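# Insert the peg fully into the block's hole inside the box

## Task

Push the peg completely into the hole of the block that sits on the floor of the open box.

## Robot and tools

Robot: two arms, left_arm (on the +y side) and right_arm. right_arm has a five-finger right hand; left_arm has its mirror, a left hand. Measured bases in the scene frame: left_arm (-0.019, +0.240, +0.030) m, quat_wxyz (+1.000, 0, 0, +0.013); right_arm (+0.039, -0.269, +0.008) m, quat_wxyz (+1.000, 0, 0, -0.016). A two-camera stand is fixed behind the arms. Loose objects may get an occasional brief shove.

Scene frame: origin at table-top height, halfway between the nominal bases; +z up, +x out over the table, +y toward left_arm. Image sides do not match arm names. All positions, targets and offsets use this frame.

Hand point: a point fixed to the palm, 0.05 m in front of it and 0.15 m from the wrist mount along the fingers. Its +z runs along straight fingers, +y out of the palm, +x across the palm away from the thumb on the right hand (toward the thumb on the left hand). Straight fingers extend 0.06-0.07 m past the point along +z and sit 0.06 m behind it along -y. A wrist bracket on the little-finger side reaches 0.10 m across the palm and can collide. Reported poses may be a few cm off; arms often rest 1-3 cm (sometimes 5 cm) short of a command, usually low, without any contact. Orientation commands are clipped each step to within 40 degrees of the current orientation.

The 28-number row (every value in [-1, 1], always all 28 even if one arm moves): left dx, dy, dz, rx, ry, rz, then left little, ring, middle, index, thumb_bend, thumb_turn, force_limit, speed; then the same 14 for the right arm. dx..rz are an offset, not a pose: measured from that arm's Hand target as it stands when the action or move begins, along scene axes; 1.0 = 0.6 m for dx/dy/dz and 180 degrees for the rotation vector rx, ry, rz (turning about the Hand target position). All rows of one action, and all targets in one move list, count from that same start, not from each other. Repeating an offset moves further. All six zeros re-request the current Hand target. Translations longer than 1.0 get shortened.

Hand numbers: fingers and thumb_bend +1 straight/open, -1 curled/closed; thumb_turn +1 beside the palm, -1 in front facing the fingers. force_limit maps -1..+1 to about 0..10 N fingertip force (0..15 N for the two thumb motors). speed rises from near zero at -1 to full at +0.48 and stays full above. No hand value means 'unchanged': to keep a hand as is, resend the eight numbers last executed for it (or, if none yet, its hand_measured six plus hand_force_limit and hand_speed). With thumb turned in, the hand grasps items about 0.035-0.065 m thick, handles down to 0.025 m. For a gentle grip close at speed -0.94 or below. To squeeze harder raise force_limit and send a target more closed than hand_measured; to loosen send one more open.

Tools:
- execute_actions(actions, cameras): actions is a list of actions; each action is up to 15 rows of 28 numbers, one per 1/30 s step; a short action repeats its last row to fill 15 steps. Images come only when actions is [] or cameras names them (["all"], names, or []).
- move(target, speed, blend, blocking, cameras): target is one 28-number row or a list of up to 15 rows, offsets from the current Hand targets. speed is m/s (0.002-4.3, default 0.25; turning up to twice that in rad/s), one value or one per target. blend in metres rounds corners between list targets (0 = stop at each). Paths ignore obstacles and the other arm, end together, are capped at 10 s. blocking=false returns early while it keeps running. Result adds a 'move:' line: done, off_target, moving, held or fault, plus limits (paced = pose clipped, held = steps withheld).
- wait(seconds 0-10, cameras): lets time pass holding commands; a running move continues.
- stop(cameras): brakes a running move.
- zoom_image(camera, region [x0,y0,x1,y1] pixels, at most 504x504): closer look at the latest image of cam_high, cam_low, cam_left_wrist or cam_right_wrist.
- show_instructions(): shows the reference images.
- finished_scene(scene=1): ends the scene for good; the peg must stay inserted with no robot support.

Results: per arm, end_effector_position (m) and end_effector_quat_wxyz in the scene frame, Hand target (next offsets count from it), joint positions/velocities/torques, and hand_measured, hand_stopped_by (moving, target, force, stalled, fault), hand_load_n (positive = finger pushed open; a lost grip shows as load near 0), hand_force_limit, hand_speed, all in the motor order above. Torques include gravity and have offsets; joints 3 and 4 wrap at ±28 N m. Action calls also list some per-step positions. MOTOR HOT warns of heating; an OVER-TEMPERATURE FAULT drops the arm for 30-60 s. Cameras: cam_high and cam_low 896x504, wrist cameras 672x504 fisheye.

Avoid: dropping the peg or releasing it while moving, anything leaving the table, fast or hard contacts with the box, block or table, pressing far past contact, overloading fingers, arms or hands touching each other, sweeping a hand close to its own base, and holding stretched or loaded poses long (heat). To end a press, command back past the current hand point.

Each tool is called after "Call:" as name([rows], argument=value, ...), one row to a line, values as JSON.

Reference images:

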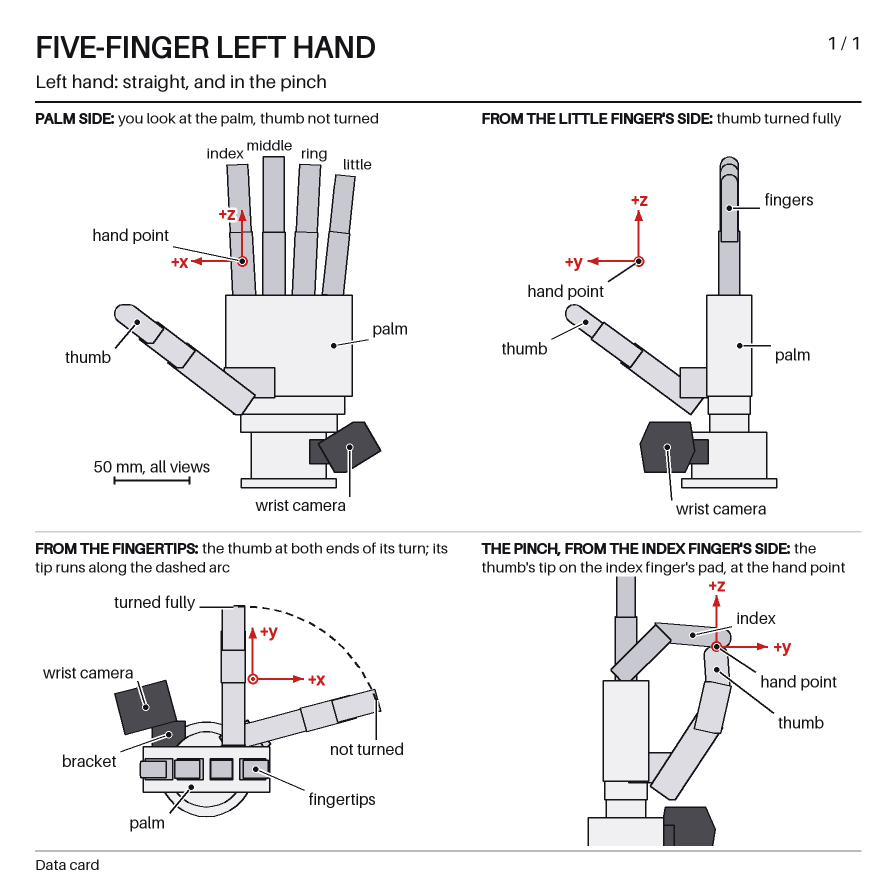

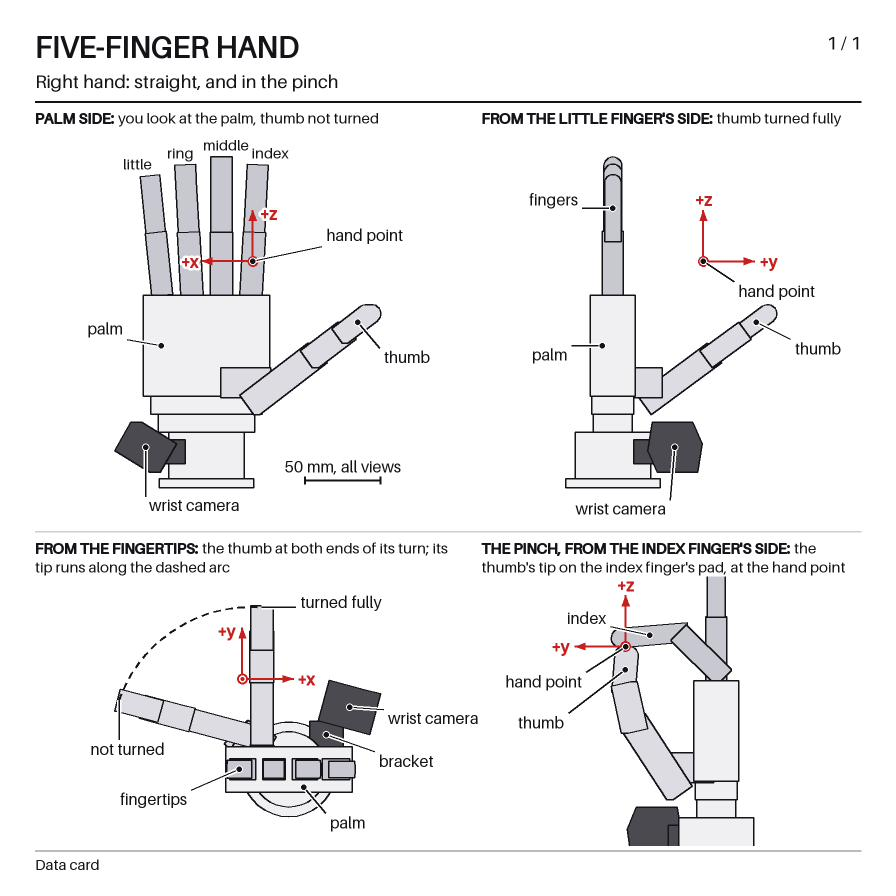

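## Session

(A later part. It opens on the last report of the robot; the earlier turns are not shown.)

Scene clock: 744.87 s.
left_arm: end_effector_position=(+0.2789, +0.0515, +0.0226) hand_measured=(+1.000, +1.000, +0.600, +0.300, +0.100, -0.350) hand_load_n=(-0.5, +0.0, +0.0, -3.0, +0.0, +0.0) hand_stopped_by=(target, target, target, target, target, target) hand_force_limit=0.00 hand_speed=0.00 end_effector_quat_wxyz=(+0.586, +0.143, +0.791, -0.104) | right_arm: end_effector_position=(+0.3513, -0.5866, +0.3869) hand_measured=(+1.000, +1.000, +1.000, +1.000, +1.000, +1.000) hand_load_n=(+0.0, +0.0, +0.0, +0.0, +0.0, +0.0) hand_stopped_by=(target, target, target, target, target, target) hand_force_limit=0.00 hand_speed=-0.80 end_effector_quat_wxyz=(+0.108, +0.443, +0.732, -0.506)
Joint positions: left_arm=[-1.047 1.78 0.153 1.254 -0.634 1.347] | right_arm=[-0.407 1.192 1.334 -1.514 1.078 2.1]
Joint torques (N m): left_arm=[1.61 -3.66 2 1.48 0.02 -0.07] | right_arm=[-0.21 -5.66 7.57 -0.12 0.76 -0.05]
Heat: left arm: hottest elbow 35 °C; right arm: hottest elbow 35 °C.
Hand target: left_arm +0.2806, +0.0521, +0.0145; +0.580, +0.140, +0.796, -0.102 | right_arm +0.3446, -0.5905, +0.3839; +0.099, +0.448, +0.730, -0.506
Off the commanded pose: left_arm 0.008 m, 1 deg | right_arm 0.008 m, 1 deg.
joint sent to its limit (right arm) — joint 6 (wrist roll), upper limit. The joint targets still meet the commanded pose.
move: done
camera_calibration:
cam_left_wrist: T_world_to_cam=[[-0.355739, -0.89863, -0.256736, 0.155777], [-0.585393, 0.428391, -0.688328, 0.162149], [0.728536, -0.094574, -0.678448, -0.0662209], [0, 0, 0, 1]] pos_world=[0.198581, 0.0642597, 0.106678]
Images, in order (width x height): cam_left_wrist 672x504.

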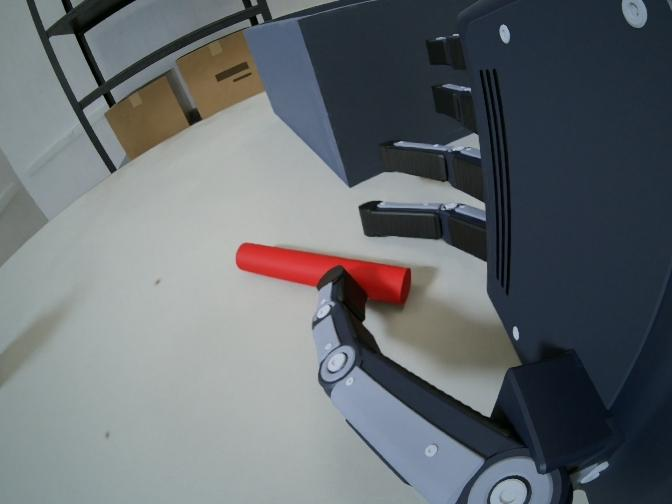

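Call:
wait(seconds=0.1, cameras=["cam_high","cam_left_wrist"])

Call:
zoom_image(camera="cam_high", region=[330, 160, 430, 230])

Call:
zoom_image(camera="cam_left_wrist", region=[300, 120, 500, 320])

Scene clock: 757.10 s.
left_arm: end_effector_position=(+0.2789, +0.0515, +0.0226) hand_measured=(+1.000, +1.000, +0.600, +0.300, +0.100, -0.350) hand_load_n=(+0.0, +0.0, +0.0, -3.0, +0.0, +0.0) hand_stopped_by=(target, target, target, target, target, target) hand_force_limit=0.00 hand_speed=0.00 end_effector_quat_wxyz=(+0.586, +0.143, +0.791, -0.104) | right_arm: end_effector_position=(+0.3513, -0.5866, +0.3869) hand_measured=(+1.000, +1.000, +1.000, +1.000, +1.000, +1.000) hand_load_n=(+0.0, +0.0, +0.0, +0.0, +0.0, -0.5) hand_stopped_by=(target, target, target, target, target, target) hand_force_limit=0.00 hand_speed=-0.80 end_effector_quat_wxyz=(+0.108, +0.443, +0.732, -0.506)
Joint positions: left_arm=[-1.047 1.78 0.153 1.254 -0.634 1.347] | right_arm=[-0.407 1.192 1.334 -1.514 1.078 2.1]
Joint torques (N m): left_arm=[1.73 -3.9 1.89 1.59 0 -0.07] | right_arm=[-0.09 -6.18 7.6 -0.05 0.76 -0.09]
Heat: left arm: hottest elbow 35 °C; right arm: hottest elbow 35 °C.
Hand target: left_arm +0.2806, +0.0521, +0.0145; +0.580, +0.140, +0.796, -0.102 | right_arm +0.3446, -0.5905, +0.3839; +0.099, +0.448, +0.730, -0.506
Off the commanded pose: left_arm 0.008 m, 1 deg | right_arm 0.008 m, 1 deg.
wait: 0.10 s; at rest from the start
camera_calibration:
cam_left_wrist: T_world_to_cam=[[-0.355739, -0.89863, -0.256736, 0.155777], [-0.585393, 0.428391, -0.688328, 0.162149], [0.728536, -0.094574, -0.678448, -0.0662209], [0, 0, 0, 1]] pos_world=[0.198581, 0.0642597, 0.106678]
Images, in order (width x height): cam_high 896x504, cam_left_wrist 672x504.

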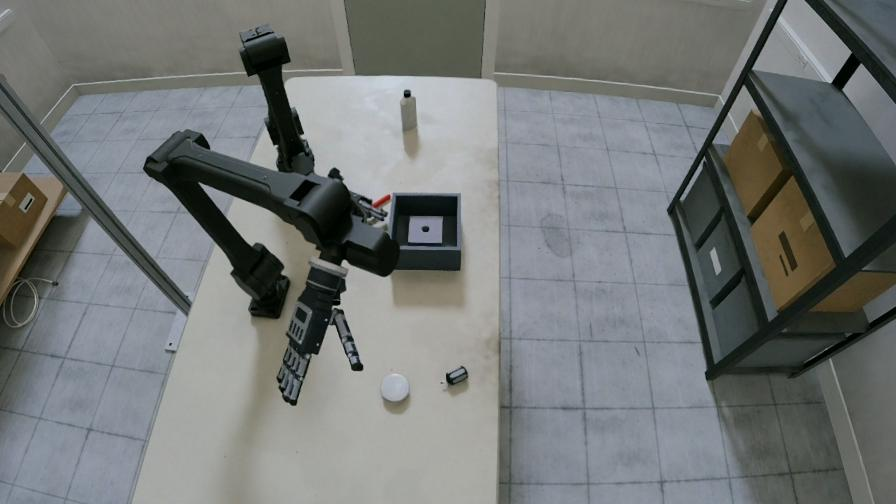

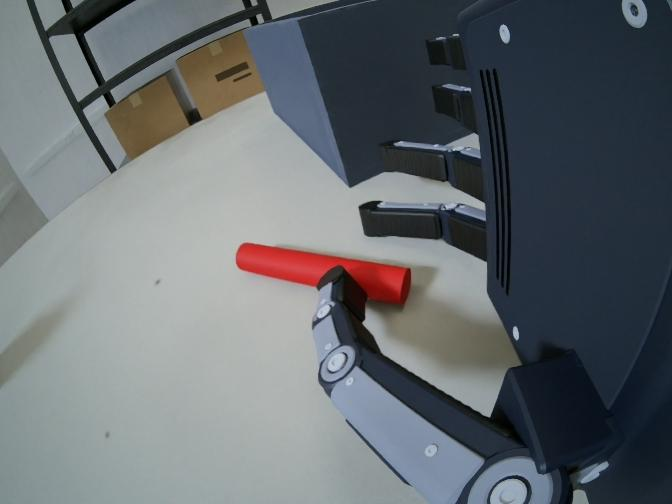

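Scaled by 5.040 from the camera's 896x504 image, which has a finer 1280x720 frame.

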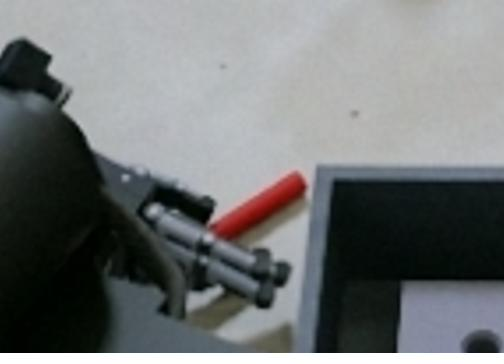

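Scaled by 2.520 from the camera's 672x504 image, which has a finer 960x720 frame.

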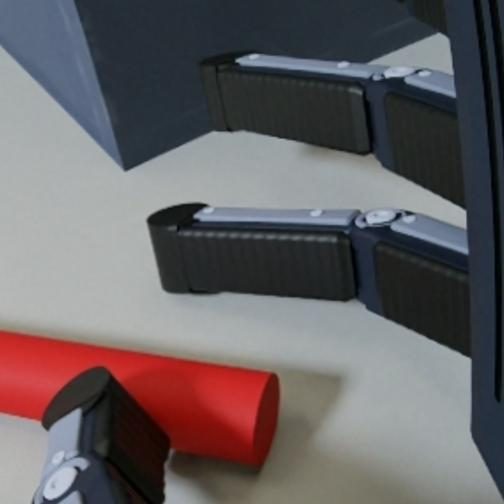

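Call:
move(target=[0,0,0.005,0,0,0, 1,1,0.6,-0.2,0.1,-0.35,-0.2,-0.7, 0,0,0,0,0,0, 1,1,1,1,1,1,0,-0.8], speed=0.05, cameras=["cam_left_wrist"])

Call:
zoom_image(camera="cam_left_wrist", region=[200, 120, 500, 370])

Scene clock: 786.27 s.
left_arm: end_effector_position=(+0.2787, +0.0508, +0.0209) hand_measured=(+1.000, +1.000, +0.600, -0.054, +0.102, -0.350) hand_load_n=(+0.0, +0.0, +0.0, +10.0, +5.0, +3.0) hand_stopped_by=(target, target, target, force, target, target) hand_force_limit=-0.20 hand_speed=-0.70 end_effector_quat_wxyz=(+0.584, +0.145, +0.792, -0.104) | right_arm: end_effector_position=(+0.3513, -0.5866, +0.3869) hand_measured=(+1.000, +1.000, +1.000, +1.000, +1.000, +1.000) hand_load_n=(+0.0, +0.0, +0.0, +0.0, +0.0, +0.0) hand_stopped_by=(target, target, target, target, target, target) hand_force_limit=0.00 hand_speed=-0.80 end_effector_quat_wxyz=(+0.108, +0.443, +0.732, -0.506)
Joint positions: left_arm=[-1.047 1.785 0.155 1.254 -0.63 1.347] | right_arm=[-0.407 1.192 1.334 -1.514 1.078 2.1]
Joint torques (N m): left_arm=[1.67 -5.83 1.62 1.02 -0.2 -0.06] | right_arm=[0.15 -6.3 7.45 -0.51 0.77 -0.05]
Heat: left arm: hottest elbow 35 °C; right arm: hottest elbow 35 °C.
Hand target: left_arm +0.2806, +0.0521, +0.0175; +0.580, +0.140, +0.796, -0.102 | right_arm +0.3446, -0.5905, +0.3839; +0.099, +0.448, +0.730, -0.506
Off the commanded pose: left_arm 0.004 m, 1 deg | right_arm 0.008 m, 1 deg.
joint sent to its limit (right arm) — joint 6 (wrist roll), upper limit. The joint targets still meet the commanded pose.
move: done
camera_calibration:
cam_left_wrist: T_world_to_cam=[[-0.360555, -0.896385, -0.257864, 0.155872], [-0.585998, 0.43278, -0.685061, 0.161075], [0.725677, -0.0958941, -0.68132, -0.0662833], [0, 0, 0, 1]] pos_world=[0.19869, 0.0636553, 0.10538]
Images, in order (width x height): cam_left_wrist 672x504.

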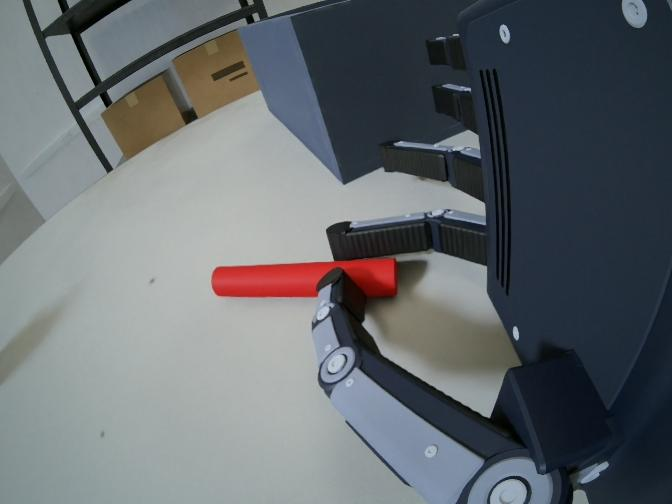

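Scaled by 1.680 from the camera's 672x504 image, which has a finer 960x720 frame.

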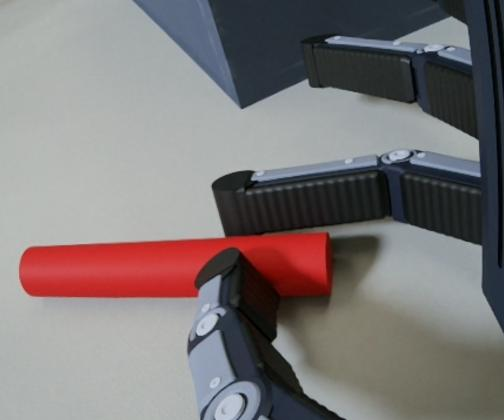

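Call:
move(target=[0,0,0.2,0,0,0, 1,1,0.6,-0.2,0.1,-0.35,-0.2,-0.7, 0,0,0,0,0,0, 1,1,1,1,1,1,0,-0.8], speed=0.1, cameras=["cam_left_wrist","cam_high"])

Call:
zoom_image(camera="cam_left_wrist", region=[200, 120, 500, 370])

Scene clock: 854.60 s.
left_arm: end_effector_position=(+0.2700, +0.0655, +0.1182) hand_measured=(+1.000, +1.000, +0.600, -0.056, +0.100, -0.350) hand_load_n=(+0.0, +0.0, +0.0, +0.0, +0.0, +0.0) hand_stopped_by=(target, target, target, force, target, target) hand_force_limit=-0.20 hand_speed=-0.70 end_effector_quat_wxyz=(+0.569, +0.156, +0.802, -0.087) | right_arm: end_effector_position=(+0.3513, -0.5866, +0.3869) hand_measured=(+1.000, +1.000, +1.000, +1.000, +1.000, +1.000) hand_load_n=(+0.0, +0.0, +0.0, +0.0, +0.0, +0.0) hand_stopped_by=(target, target, target, target, target, target) hand_force_limit=0.00 hand_speed=-0.80 end_effector_quat_wxyz=(+0.108, +0.443, +0.732, -0.506)
Joint positions: left_arm=[-1.047 0.98 0.187 0.363 -0.632 1.347] | right_arm=[-0.407 1.192 1.334 -1.514 1.078 2.1]
Joint torques (N m): left_arm=[1.73 -2.37 12.56 1.05 -0.24 -0.06] | right_arm=[-0.09 -7 7.43 -0.09 0.75 -0.08]
Heat: left arm: hottest elbow 34 °C; right arm: hottest elbow 35 °C.
Hand target: left_arm +0.2806, +0.0521, +0.1376; +0.580, +0.140, +0.796, -0.102 | right_arm +0.3446, -0.5905, +0.3839; +0.099, +0.448, +0.730, -0.506
Off the commanded pose: left_arm 0.026 m, 3 deg | right_arm 0.008 m, 1 deg.
joint sent to its limit (right arm) — joint 6 (wrist roll), upper limit. The joint targets still meet the commanded pose.
move: off_target (left_arm)
camera_calibration:
cam_left_wrist: T_world_to_cam=[[-0.366394, -0.884489, -0.288849, 0.195491], [-0.604967, 0.462317, -0.648289, 0.21502], [0.706945, -0.0627853, -0.704477, 0.0133088], [0, 0, 0, 1]] pos_world=[0.192298, 0.0743379, 0.205238]
Images, in order (width x height): cam_high 896x504, cam_left_wrist 672x504.

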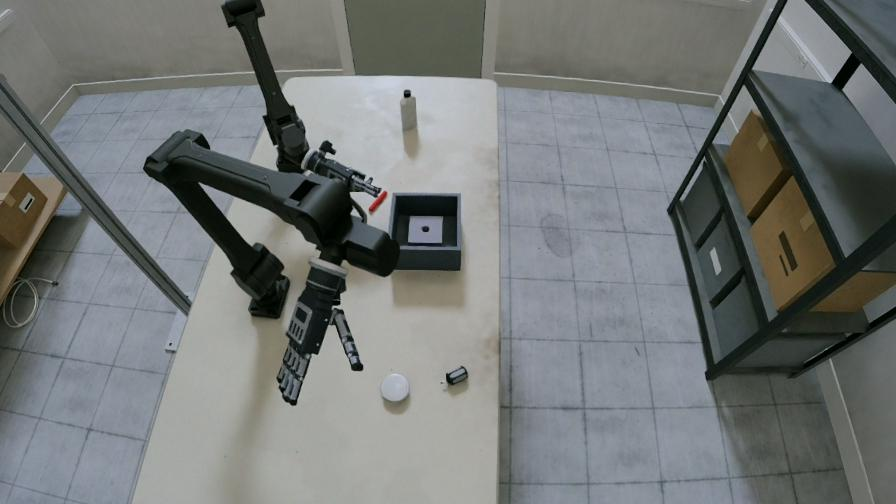

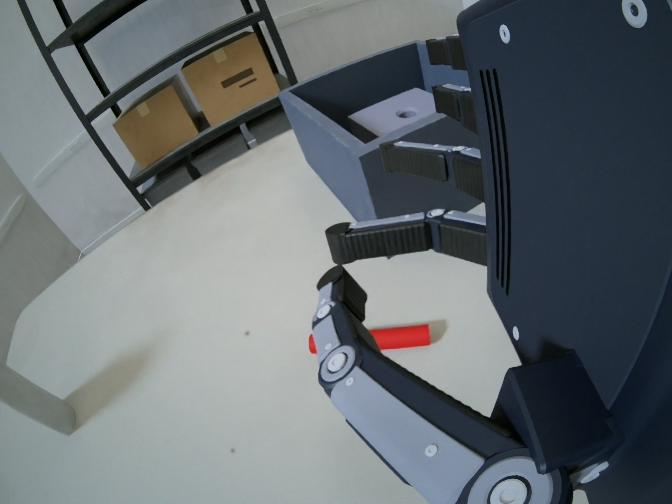

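Scaled by 1.680 from the camera's 672x504 image, which has a finer 960x720 frame.

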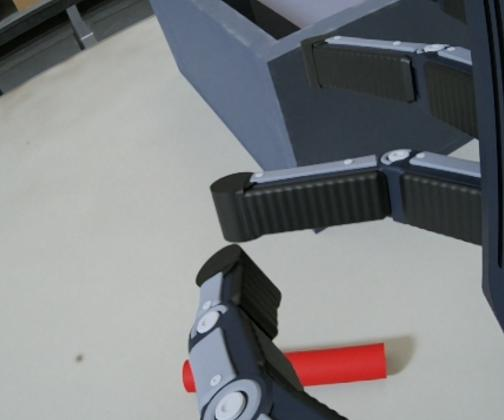

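Call:
move(target=[0.0023,-0.0018,-0.154,0,0,0, 1,1,0.6,0.1,0.1,-0.2,-0.2,-0.3, 0,0,0,0,0,0, 1,1,1,1,1,1,0,-0.8], speed=0.12, cameras=["cam_left_wrist"])

Call:
zoom_image(camera="cam_left_wrist", region=[200, 120, 500, 370])

Scene clock: 897.07 s.
left_arm: end_effector_position=(+0.2822, +0.0447, +0.0479) hand_measured=(+1.000, +1.000, +0.600, +0.100, +0.100, -0.200) hand_load_n=(+0.0, +0.0, +0.0, +0.0, +0.0, +0.0) hand_stopped_by=(target, target, target, target, target, target) hand_force_limit=-0.20 hand_speed=-0.30 end_effector_quat_wxyz=(+0.579, +0.141, +0.796, -0.108) | right_arm: end_effector_position=(+0.3513, -0.5866, +0.3869) hand_measured=(+1.000, +1.000, +1.000, +1.000, +1.000, +1.000) hand_load_n=(+0.0, +0.0, +0.0, +0.0, +0.0, +0.0) hand_stopped_by=(target, target, target, target, target, target) hand_force_limit=0.00 hand_speed=-0.80 end_effector_quat_wxyz=(+0.108, +0.443, +0.732, -0.506)
Joint positions: left_arm=[-1.042 1.554 0.168 1.001 -0.621 1.329] | right_arm=[-0.407 1.192 1.334 -1.514 1.078 2.1]
Joint torques (N m): left_arm=[1.49 -3.9 2.62 2.22 -0.48 0.12] | right_arm=[0.44 -6.01 7.75 -0.21 0.74 -0.09]
Heat: left arm: hottest elbow 39 °C; right arm: hottest elbow 35 °C.
Hand target: left_arm +0.2820, +0.0511, +0.0452; +0.580, +0.140, +0.796, -0.102 | right_arm +0.3446, -0.5905, +0.3839; +0.099, +0.448, +0.730, -0.506
Off the commanded pose: left_arm 0.007 m, 1 deg | right_arm 0.008 m, 1 deg.
joint sent to its limit (right arm) — joint 6 (wrist roll), upper limit. The joint targets still meet the commanded pose.
move: done
camera_calibration:
cam_left_wrist: T_world_to_cam=[[-0.361937, -0.89966, -0.24416, 0.158528], [-0.596138, 0.424738, -0.681335, 0.187233], [0.716674, -0.101047, -0.69005, -0.047856], [0, 0, 0, 1]] pos_world=[0.203291, 0.0582606, 0.133252]
Images, in order (width x height): cam_left_wrist 672x504.

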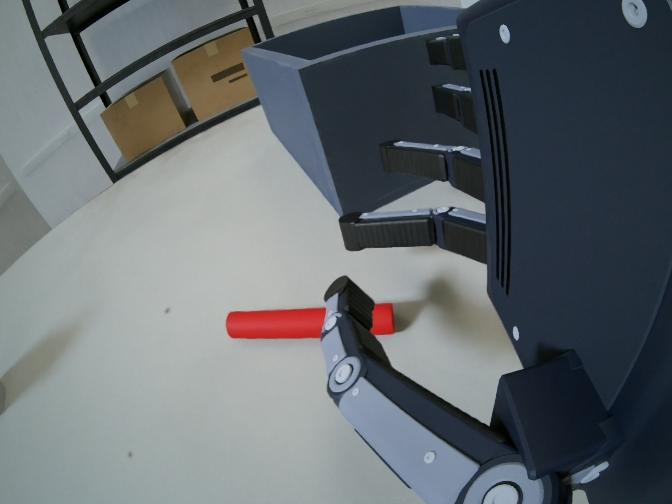

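Scaled by 1.680 from the camera's 672x504 image, which has a finer 960x720 frame.

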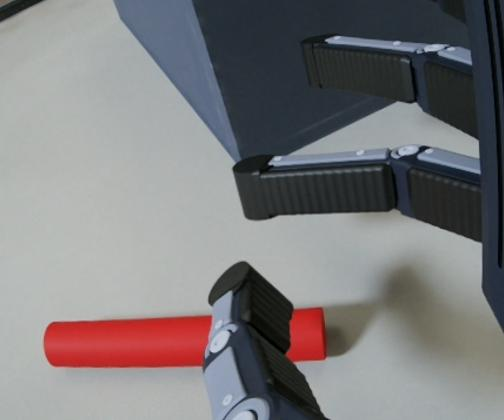

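Call:
move(target=[-0.0012,0.015,-0.017,0,0,0, 1,1,0.6,0.1,0.1,-0.2,-0.2,-0.3, 0,0,0,0,0,0, 1,1,1,1,1,1,0,-0.8], speed=0.12, cameras=[])

Scene clock: 908.97 s.
left_arm: end_effector_position=(+0.2810, +0.0539, +0.0371) hand_measured=(+1.000, +1.000, +0.600, +0.100, +0.100, -0.200) hand_load_n=(+0.0, +0.0, +0.0, +0.0, +0.0, +0.0) hand_stopped_by=(target, target, target, target, target, target) hand_force_limit=-0.20 hand_speed=-0.30 end_effector_quat_wxyz=(+0.579, +0.137, +0.796, -0.109) | right_arm: end_effector_position=(+0.3513, -0.5866, +0.3869) hand_measured=(+1.000, +1.000, +1.000, +1.000, +1.000, +1.000) hand_load_n=(+0.0, +0.0, +0.0, +0.0, +0.0, +0.0) hand_stopped_by=(target, target, target, target, target, target) hand_force_limit=0.00 hand_speed=-0.80 end_effector_quat_wxyz=(+0.108, +0.443, +0.732, -0.506)
Joint positions: left_arm=[-1.026 1.631 0.147 1.103 -0.609 1.329] | right_arm=[-0.407 1.192 1.334 -1.514 1.078 2.1]
Joint torques (N m): left_arm=[2.08 -4.19 1.7 2.25 -0.19 0.18] | right_arm=[0.26 -6.48 7.64 -0.23 0.77 -0.03]
Heat: left arm: hottest elbow 38 °C; right arm: hottest elbow 35 °C.
Hand target: left_arm +0.2813, +0.0601, +0.0350; +0.580, +0.140, +0.796, -0.102 | right_arm +0.3446, -0.5905, +0.3839; +0.099, +0.448, +0.730, -0.506
Off the commanded pose: left_arm 0.007 m, 1 deg | right_arm 0.008 m, 1 deg.
joint sent to its limit (right arm) — joint 6 (wrist roll), upper limit. The joint targets still meet the commanded pose.
move: done
No camera images: "cameras" was empty.

Call:
move(target=[0,0,-0.0383,0,0,0, 1,1,0.6,0.1,0.1,-0.2,-0.2,-0.3, 0,0,0,0,0,0, 1,1,1,1,1,1,0,-0.8], speed=0.05, cameras=["cam_left_wrist"])

Call:
zoom_image(camera="cam_left_wrist", region=[200, 120, 500, 370])

Scene clock: 917.17 s.
left_arm: end_effector_position=(+0.2809, +0.0556, +0.0193) hand_measured=(+1.000, +1.000, +0.600, +0.100, +0.100, -0.200) hand_load_n=(+0.0, +0.0, +0.0, +0.0, -1.0, -3.0) hand_stopped_by=(target, target, target, target, target, target) hand_force_limit=-0.20 hand_speed=-0.30 end_effector_quat_wxyz=(+0.585, +0.141, +0.791, -0.108) | right_arm: end_effector_position=(+0.3513, -0.5866, +0.3869) hand_measured=(+1.000, +1.000, +1.000, +1.000, +1.000, +1.000) hand_load_n=(+0.0, +0.0, +0.0, +0.0, +0.0, -0.5) hand_stopped_by=(target, target, target, target, target, target) hand_force_limit=0.00 hand_speed=-0.80 end_effector_quat_wxyz=(+0.108, +0.443, +0.732, -0.506)
Joint positions: left_arm=[-1.026 1.81 0.147 1.299 -0.611 1.349] | right_arm=[-0.407 1.192 1.334 -1.514 1.078 2.1]
Joint torques (N m): left_arm=[1.9 -3.96 0.83 1.73 -0.14 0] | right_arm=[-0.21 -6.24 7.54 -0.09 0.79 -0.05]
Heat: left arm: hottest elbow 38 °C; right arm: hottest elbow 35 °C.
Hand target: left_arm +0.2813, +0.0601, +0.0119; +0.580, +0.140, +0.796, -0.102 | right_arm +0.3446, -0.5905, +0.3839; +0.099, +0.448, +0.730, -0.506
Off the commanded pose: left_arm 0.009 m, 1 deg | right_arm 0.008 m, 1 deg.
joint sent to its limit (right arm) — joint 6 (wrist roll), upper limit. The joint targets still meet the commanded pose.
move: done
camera_calibration:
cam_left_wrist: T_world_to_cam=[[-0.357614, -0.900448, -0.247599, 0.159787], [-0.586308, 0.422851, -0.69097, 0.159922], [0.72688, -0.101931, -0.679158, -0.0686209], [0, 0, 0, 1]] pos_world=[0.200784, 0.069262, 0.10346]
Images, in order (width x height): cam_left_wrist 672x504.

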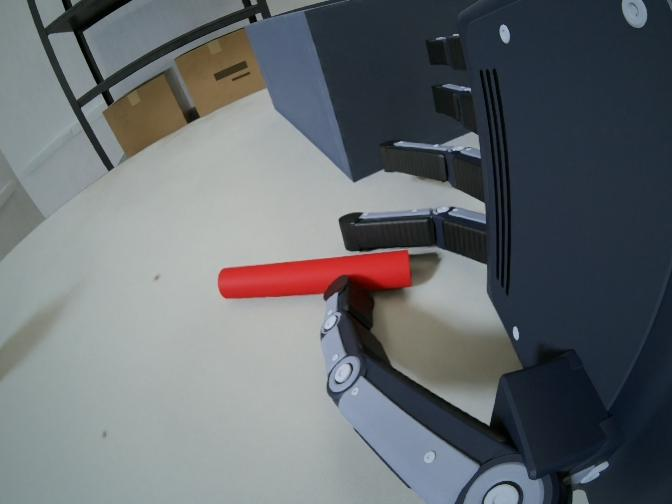

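Scaled by 1.680 from the camera's 672x504 image, which has a finer 960x720 frame.

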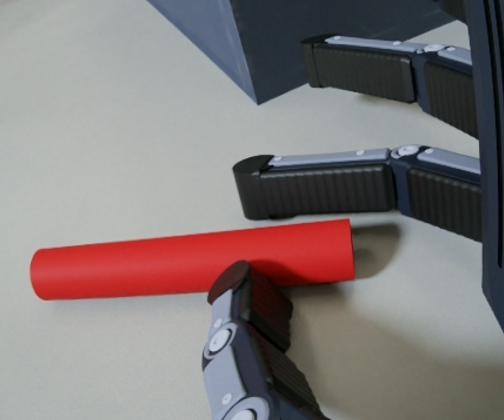

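Call:
move(target=[0,0,0,0,0,0, 1,1,0.6,-0.25,0.1,-0.2,0.1,-0.7, 0,0,0,0,0,0, 1,1,1,1,1,1,0,-0.8], speed=0.05, cameras=["cam_left_wrist"])

Call:
zoom_image(camera="cam_left_wrist", region=[200, 120, 500, 370])

Scene clock: 929.53 s.
left_arm: end_effector_position=(+0.2810, +0.0555, +0.0194) hand_measured=(+1.000, +1.000, +0.600, -0.034, +0.100, -0.200) hand_load_n=(+0.0, +0.0, +0.0, +5.0, +1.5, -2.5) hand_stopped_by=(target, target, target, force, target, target) hand_force_limit=0.10 hand_speed=-0.70 end_effector_quat_wxyz=(+0.586, +0.140, +0.791, -0.108) | right_arm: end_effector_position=(+0.3513, -0.5866, +0.3869) hand_measured=(+1.000, +1.000, +1.000, +1.000, +1.000, +1.000) hand_load_n=(+0.0, +0.0, +0.0, +0.0, +0.0, -0.5) hand_stopped_by=(target, target, target, target, target, target) hand_force_limit=0.00 hand_speed=-0.80 end_effector_quat_wxyz=(+0.108, +0.443, +0.732, -0.506)
Joint positions: left_arm=[-1.026 1.81 0.147 1.301 -0.611 1.35] | right_arm=[-0.407 1.192 1.334 -1.514 1.078 2.1]
Joint torques (N m): left_arm=[1.73 -4.07 0.9 1.69 -0.14 0.02] | right_arm=[-0.03 -5.71 7.47 -0.32 0.74 -0.02]
Heat: left arm: hottest elbow 37 °C; right arm: hottest elbow 35 °C.
Hand target: left_arm +0.2813, +0.0601, +0.0120; +0.580, +0.140, +0.796, -0.102 | right_arm +0.3446, -0.5905, +0.3839; +0.099, +0.448, +0.730, -0.506
Off the commanded pose: left_arm 0.009 m, 1 deg | right_arm 0.008 m, 1 deg.
joint sent to its limit (right arm) — joint 6 (wrist roll), upper limit. The joint targets still meet the commanded pose.
move: done
camera_calibration:
cam_left_wrist: T_world_to_cam=[[-0.357514, -0.900571, -0.247296, 0.159768], [-0.585754, 0.422469, -0.691673, 0.159978], [0.727376, -0.102428, -0.678552, -0.0686811], [0, 0, 0, 1]] pos_world=[0.200784, 0.0692621, 0.103559]
Images, in order (width x height): cam_left_wrist 672x504.

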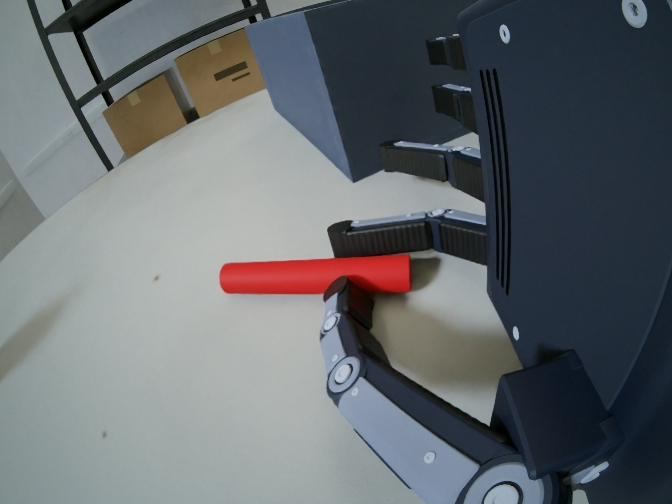

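Scaled by 1.680 from the camera's 672x504 image, which has a finer 960x720 frame.

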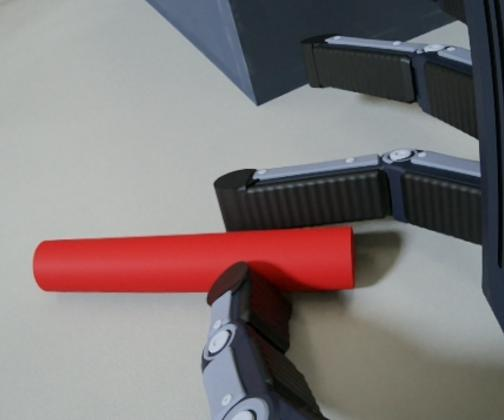

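Call:
move(target=[0,0,0.06,0,0,0, 1,1,0.6,-0.25,0.1,-0.2,0.1,-0.7, 0,0,0,0,0,0, 1,1,1,1,1,1,0,-0.8], speed=0.05, cameras=["cam_left_wrist"])

Call:
zoom_image(camera="cam_left_wrist", region=[200, 120, 500, 370])

Scene clock: 939.47 s.
left_arm: end_effector_position=(+0.2823, +0.0531, +0.0499) hand_measured=(+1.000, +1.000, +0.600, -0.034, +0.100, -0.200) hand_load_n=(+0.0, +0.0, +0.0, +5.0, +2.5, +1.0) hand_stopped_by=(target, target, target, force, target, target) hand_force_limit=0.10 hand_speed=-0.70 end_effector_quat_wxyz=(+0.584, +0.142, +0.792, -0.107) | right_arm: end_effector_position=(+0.3513, -0.5866, +0.3869) hand_measured=(+1.000, +1.000, +1.000, +1.000, +1.000, +1.000) hand_load_n=(+0.0, +0.0, +0.0, +0.0, +0.0, +0.0) hand_stopped_by=(target, target, target, target, target, target) hand_force_limit=0.00 hand_speed=-0.80 end_effector_quat_wxyz=(+0.108, +0.443, +0.732, -0.506)
Joint positions: left_arm=[-1.026 1.552 0.147 1.036 -0.609 1.35] | right_arm=[-0.407 1.192 1.334 -1.514 1.078 2.1]
Joint torques (N m): left_arm=[1.73 -5.54 2.5 0.99 -0.19 0.01] | right_arm=[-0.21 -6.48 7.57 -0.21 0.75 -0.02]
Heat: left arm: hottest elbow 36 °C; right arm: hottest elbow 35 °C.
Hand target: left_arm +0.2812, +0.0601, +0.0479; +0.580, +0.140, +0.796, -0.102 | right_arm +0.3446, -0.5905, +0.3839; +0.099, +0.448, +0.730, -0.506
Off the commanded pose: left_arm 0.007 m, 1 deg | right_arm 0.008 m, 1 deg.
joint sent to its limit (right arm) — joint 6 (wrist roll), upper limit. The joint targets still meet the commanded pose.
move: done
camera_calibration:
cam_left_wrist: T_world_to_cam=[[-0.359708, -0.898793, -0.250561, 0.166261], [-0.587909, 0.426847, -0.687143, 0.183073], [0.72455, -0.0998642, -0.681949, -0.0483775], [0, 0, 0, 1]] pos_world=[0.202488, 0.0664592, 0.134465]
Images, in order (width x height): cam_left_wrist 672x504.

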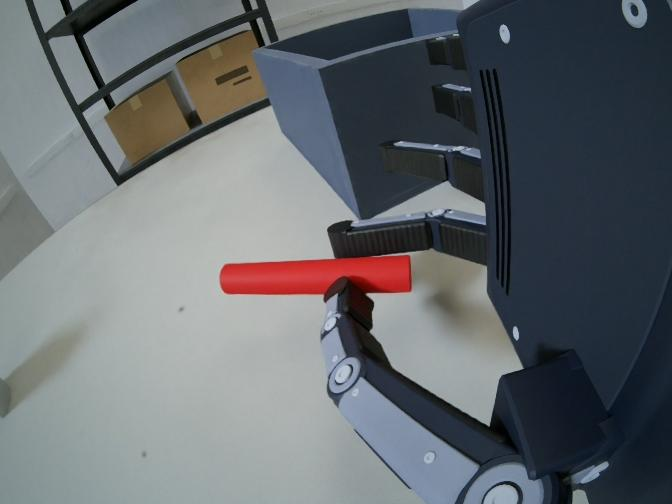

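Scaled by 1.680 from the camera's 672x504 image, which has a finer 960x720 frame.

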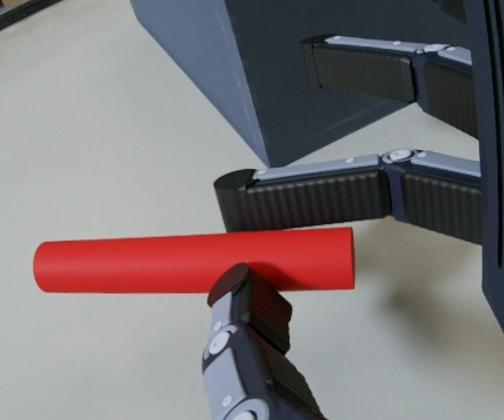

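Call:
move([
  [0.015,-0.017,0.237,0,0,0, 1,1,0.6,-0.25,0.1,-0.2,0.1,-0.7, 0,0,0,0,0,0, 1,1,1,1,1,1,0,-0.8],
  [0.277,-0.192,0.287,-0.4643,0.1850,0.0834, 1,1,0.6,-0.25,0.1,-0.2,0.1,-0.7, 0,0,0,0,0,0, 1,1,1,1,1,1,0,-0.8],
], speed=0.2, blend=0.05, cameras=["all"])

Scene clock: 986.60 s.
left_arm: end_effector_position=(+0.4242, -0.0464, +0.1928) hand_measured=(+1.000, +1.000, +0.600, -0.034, +0.100, -0.200) hand_load_n=(+0.0, +0.0, +0.0, +5.0, +2.5, +0.5) hand_stopped_by=(target, target, target, force, target, target) hand_force_limit=0.10 hand_speed=-0.70 end_effector_quat_wxyz=(+0.292, -0.403, +0.679, -0.540) | right_arm: end_effector_position=(+0.3513, -0.5866, +0.3869) hand_measured=(+1.000, +1.000, +1.000, +1.000, +1.000, +1.000) hand_load_n=(+0.0, +0.0, +0.0, +0.0, +0.0, +0.0) hand_stopped_by=(target, target, target, target, target, target) hand_force_limit=0.00 hand_speed=-0.80 end_effector_quat_wxyz=(+0.108, +0.443, +0.732, -0.506)
Joint positions: left_arm=[-0.519 1.27 0.636 0.385 0.043 -0.028] | right_arm=[-0.407 1.192 1.334 -1.514 1.078 2.1]
Joint torques (N m): left_arm=[1.44 -5.6 14.41 2.48 -0.05 -0.14] | right_arm=[-0.03 -6.36 7.53 -0.28 0.74 -0.07]
Heat: left arm: hottest elbow 37 °C; right arm: hottest elbow 35 °C.
Hand target: left_arm +0.4475, -0.0550, +0.2203; +0.302, -0.401, +0.658, -0.561 | right_arm +0.3446, -0.5905, +0.3839; +0.099, +0.448, +0.730, -0.506
Off the commanded pose: left_arm 0.037 m, 4 deg | right_arm 0.008 m, 1 deg.
joint sent to its limit (right arm) — joint 6 (wrist roll), upper limit. The joint targets still meet the commanded pose.
move: off_target (left_arm)
camera_calibration:
cam_left_wrist: T_world_to_cam=[[0.143098, -0.331337, 0.932598, -0.251411], [-0.867915, -0.494879, -0.0426491, 0.358904], [0.475654, -0.803312, -0.358389, -0.0531549], [0, 0, 0, 1]] pos_world=[0.372758, 0.0516124, 0.230722]
cam_right_wrist: T_world_to_cam=[[0.610601, 0.226848, -0.758753, 0.210564], [0.773483, 0.0348048, 0.632861, -0.50015], [0.169971, -0.973308, -0.154211, -0.454881], [0, 0, 0, 1]] pos_world=[0.335604, -0.473097, 0.406144]

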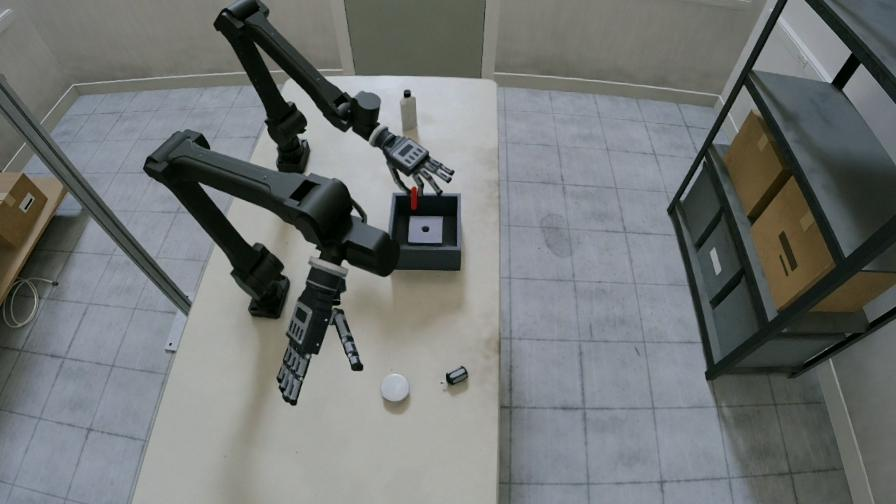

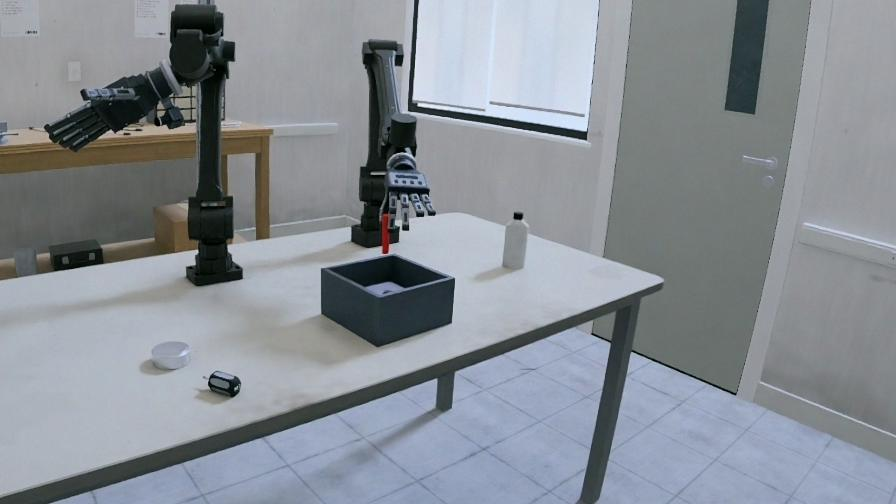

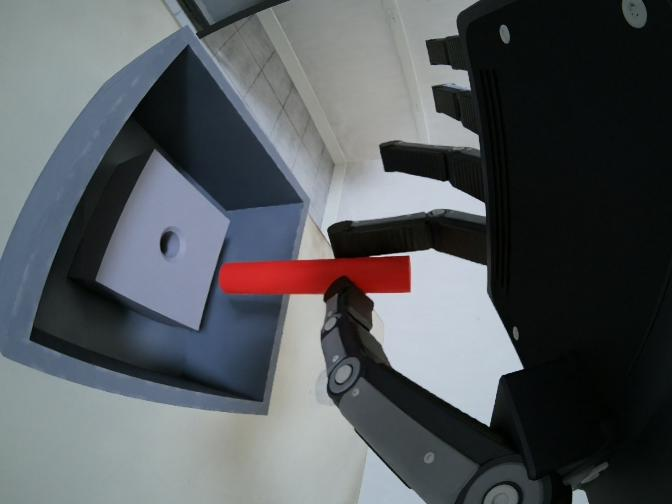

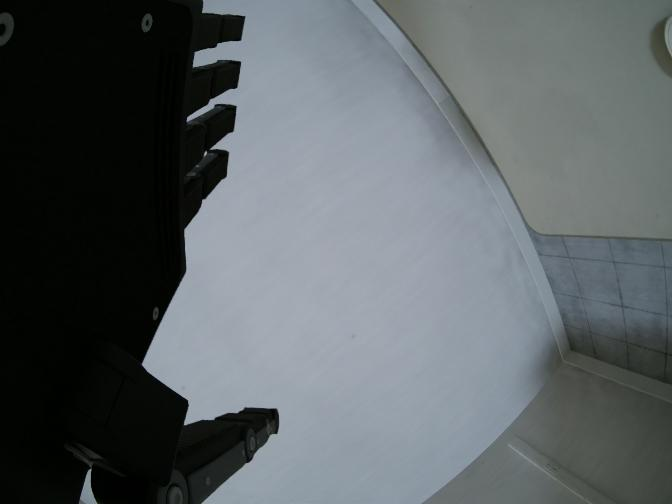

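Call:
move(target=[0.0508,-0.0237,-0.0713,-0.0166,-0.0125,0, 1,1,0.6,-0.25,0.1,-0.2,0.1,-0.7, 0,0,0,0,0,0, 1,1,1,1,1,1,0,-0.8], speed=0.1, cameras=["all"])

Call:
zoom_image(camera="cam_left_wrist", region=[0, 100, 440, 430])

Call:
zoom_image(camera="cam_high", region=[370, 150, 490, 280])

Call:
zoom_image(camera="cam_low", region=[310, 140, 480, 350])

Scene clock: 1041.73 s.
left_arm: end_effector_position=(+0.4560, -0.0626, +0.1566) hand_measured=(+1.000, +1.000, +0.600, -0.034, +0.100, -0.200) hand_load_n=(+0.0, +0.0, +0.0, +4.5, +2.5, +1.0) hand_stopped_by=(target, target, target, force, target, target) hand_force_limit=0.10 hand_speed=-0.70 end_effector_quat_wxyz=(+0.297, -0.399, +0.656, -0.567) | right_arm: end_effector_position=(+0.3513, -0.5866, +0.3869) hand_measured=(+1.000, +1.000, +1.000, +1.000, +1.000, +1.000) hand_load_n=(+0.0, +0.0, +0.0, +0.0, +0.0, +0.0) hand_stopped_by=(target, target, target, target, target, target) hand_force_limit=0.00 hand_speed=-0.80 end_effector_quat_wxyz=(+0.108, +0.443, +0.732, -0.506)
Joint positions: left_arm=[-0.511 1.473 0.643 0.648 0.055 -0.054] | right_arm=[-0.407 1.192 1.334 -1.514 1.078 2.1]
Joint torques (N m): left_arm=[1.67 -7.36 12.64 2.48 0.04 -0.15] | right_arm=[-0.44 -6.59 7.57 -0.31 0.77 -0.08]
Heat: left arm: hottest elbow 43 °C; right arm: hottest elbow 35 °C.
Hand target: left_arm +0.4779, -0.0693, +0.1773; +0.304, -0.398, +0.637, -0.586 | right_arm +0.3446, -0.5905, +0.3839; +0.099, +0.448, +0.730, -0.506
Off the commanded pose: left_arm 0.031 m, 3 deg | right_arm 0.008 m, 1 deg.
joint sent to its limit (right arm) — joint 6 (wrist roll), upper limit. The joint targets still meet the commanded pose.
move: off_target (left_arm)
camera_calibration:
cam_left_wrist: T_world_to_cam=[[0.101344, -0.277841, 0.955266, -0.208718], [-0.864655, -0.499503, -0.0535503, 0.376809], [0.492037, -0.820549, -0.290858, -0.113365], [0, 0, 0, 1]] pos_world=[0.402742, 0.0372051, 0.186587]
cam_right_wrist: T_world_to_cam=[[0.610601, 0.226848, -0.758753, 0.210564], [0.773483, 0.0348048, 0.632861, -0.50015], [0.169971, -0.973308, -0.154211, -0.454881], [0, 0, 0, 1]] pos_world=[0.335604, -0.473097, 0.406144]

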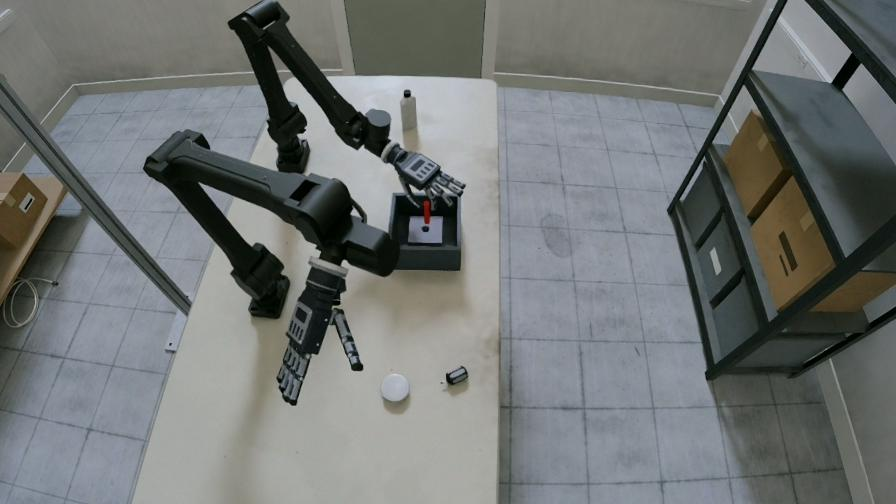

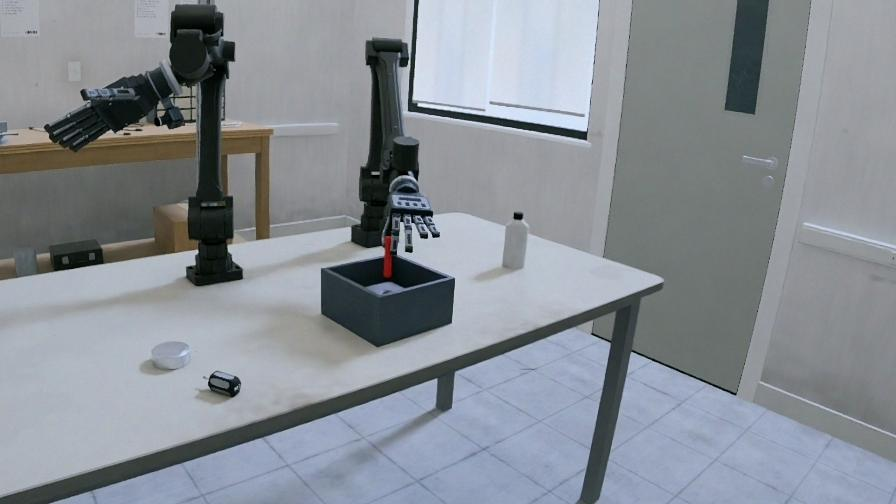

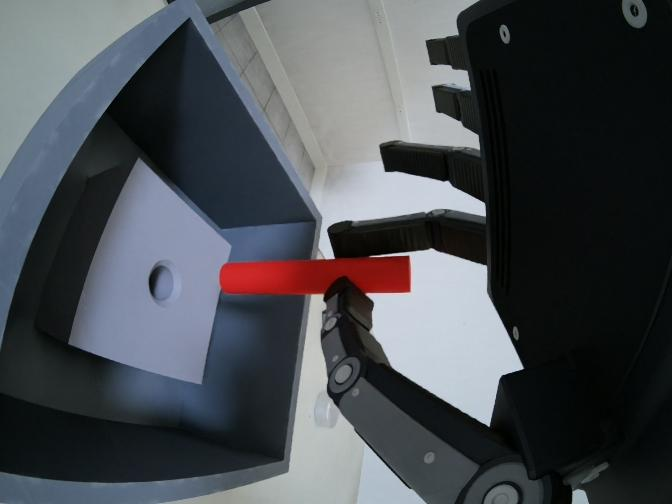

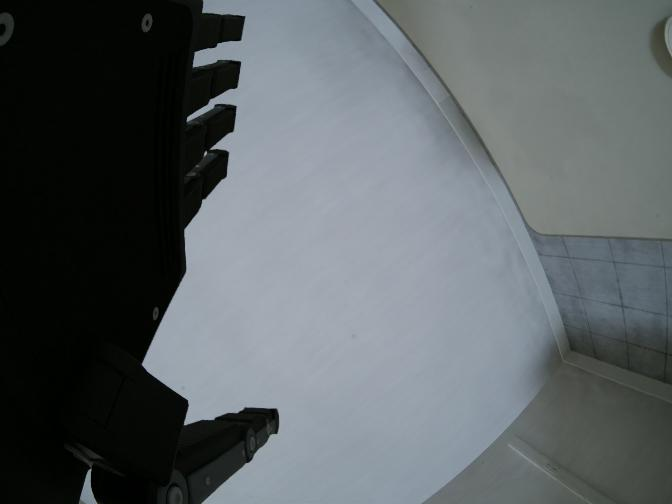

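Scaled by 1.145 from the camera's 672x504 image, which has a finer 960x720 frame.

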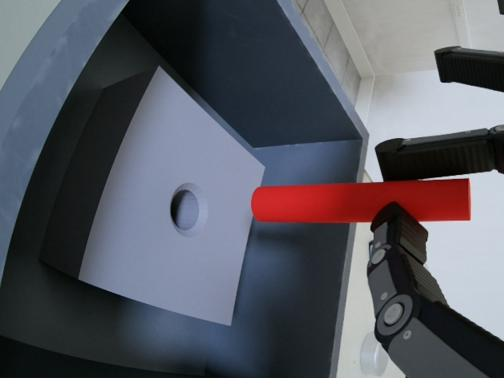

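Scaled by 3.877 from the camera's 896x504 image, which has a finer 1280x720 frame.

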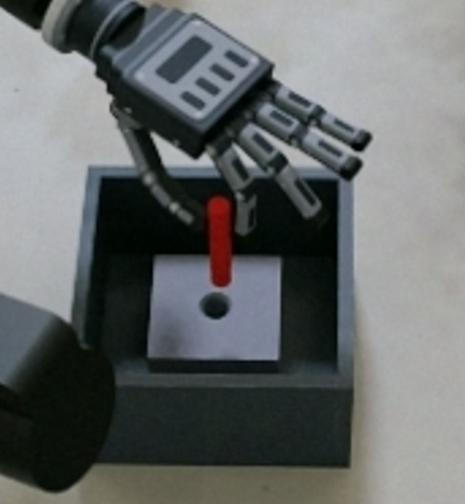

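Scaled by 2.400 from the camera's 896x504 image, which has a finer 1280x720 frame.

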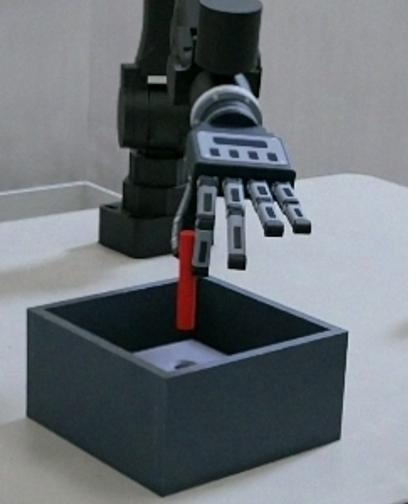

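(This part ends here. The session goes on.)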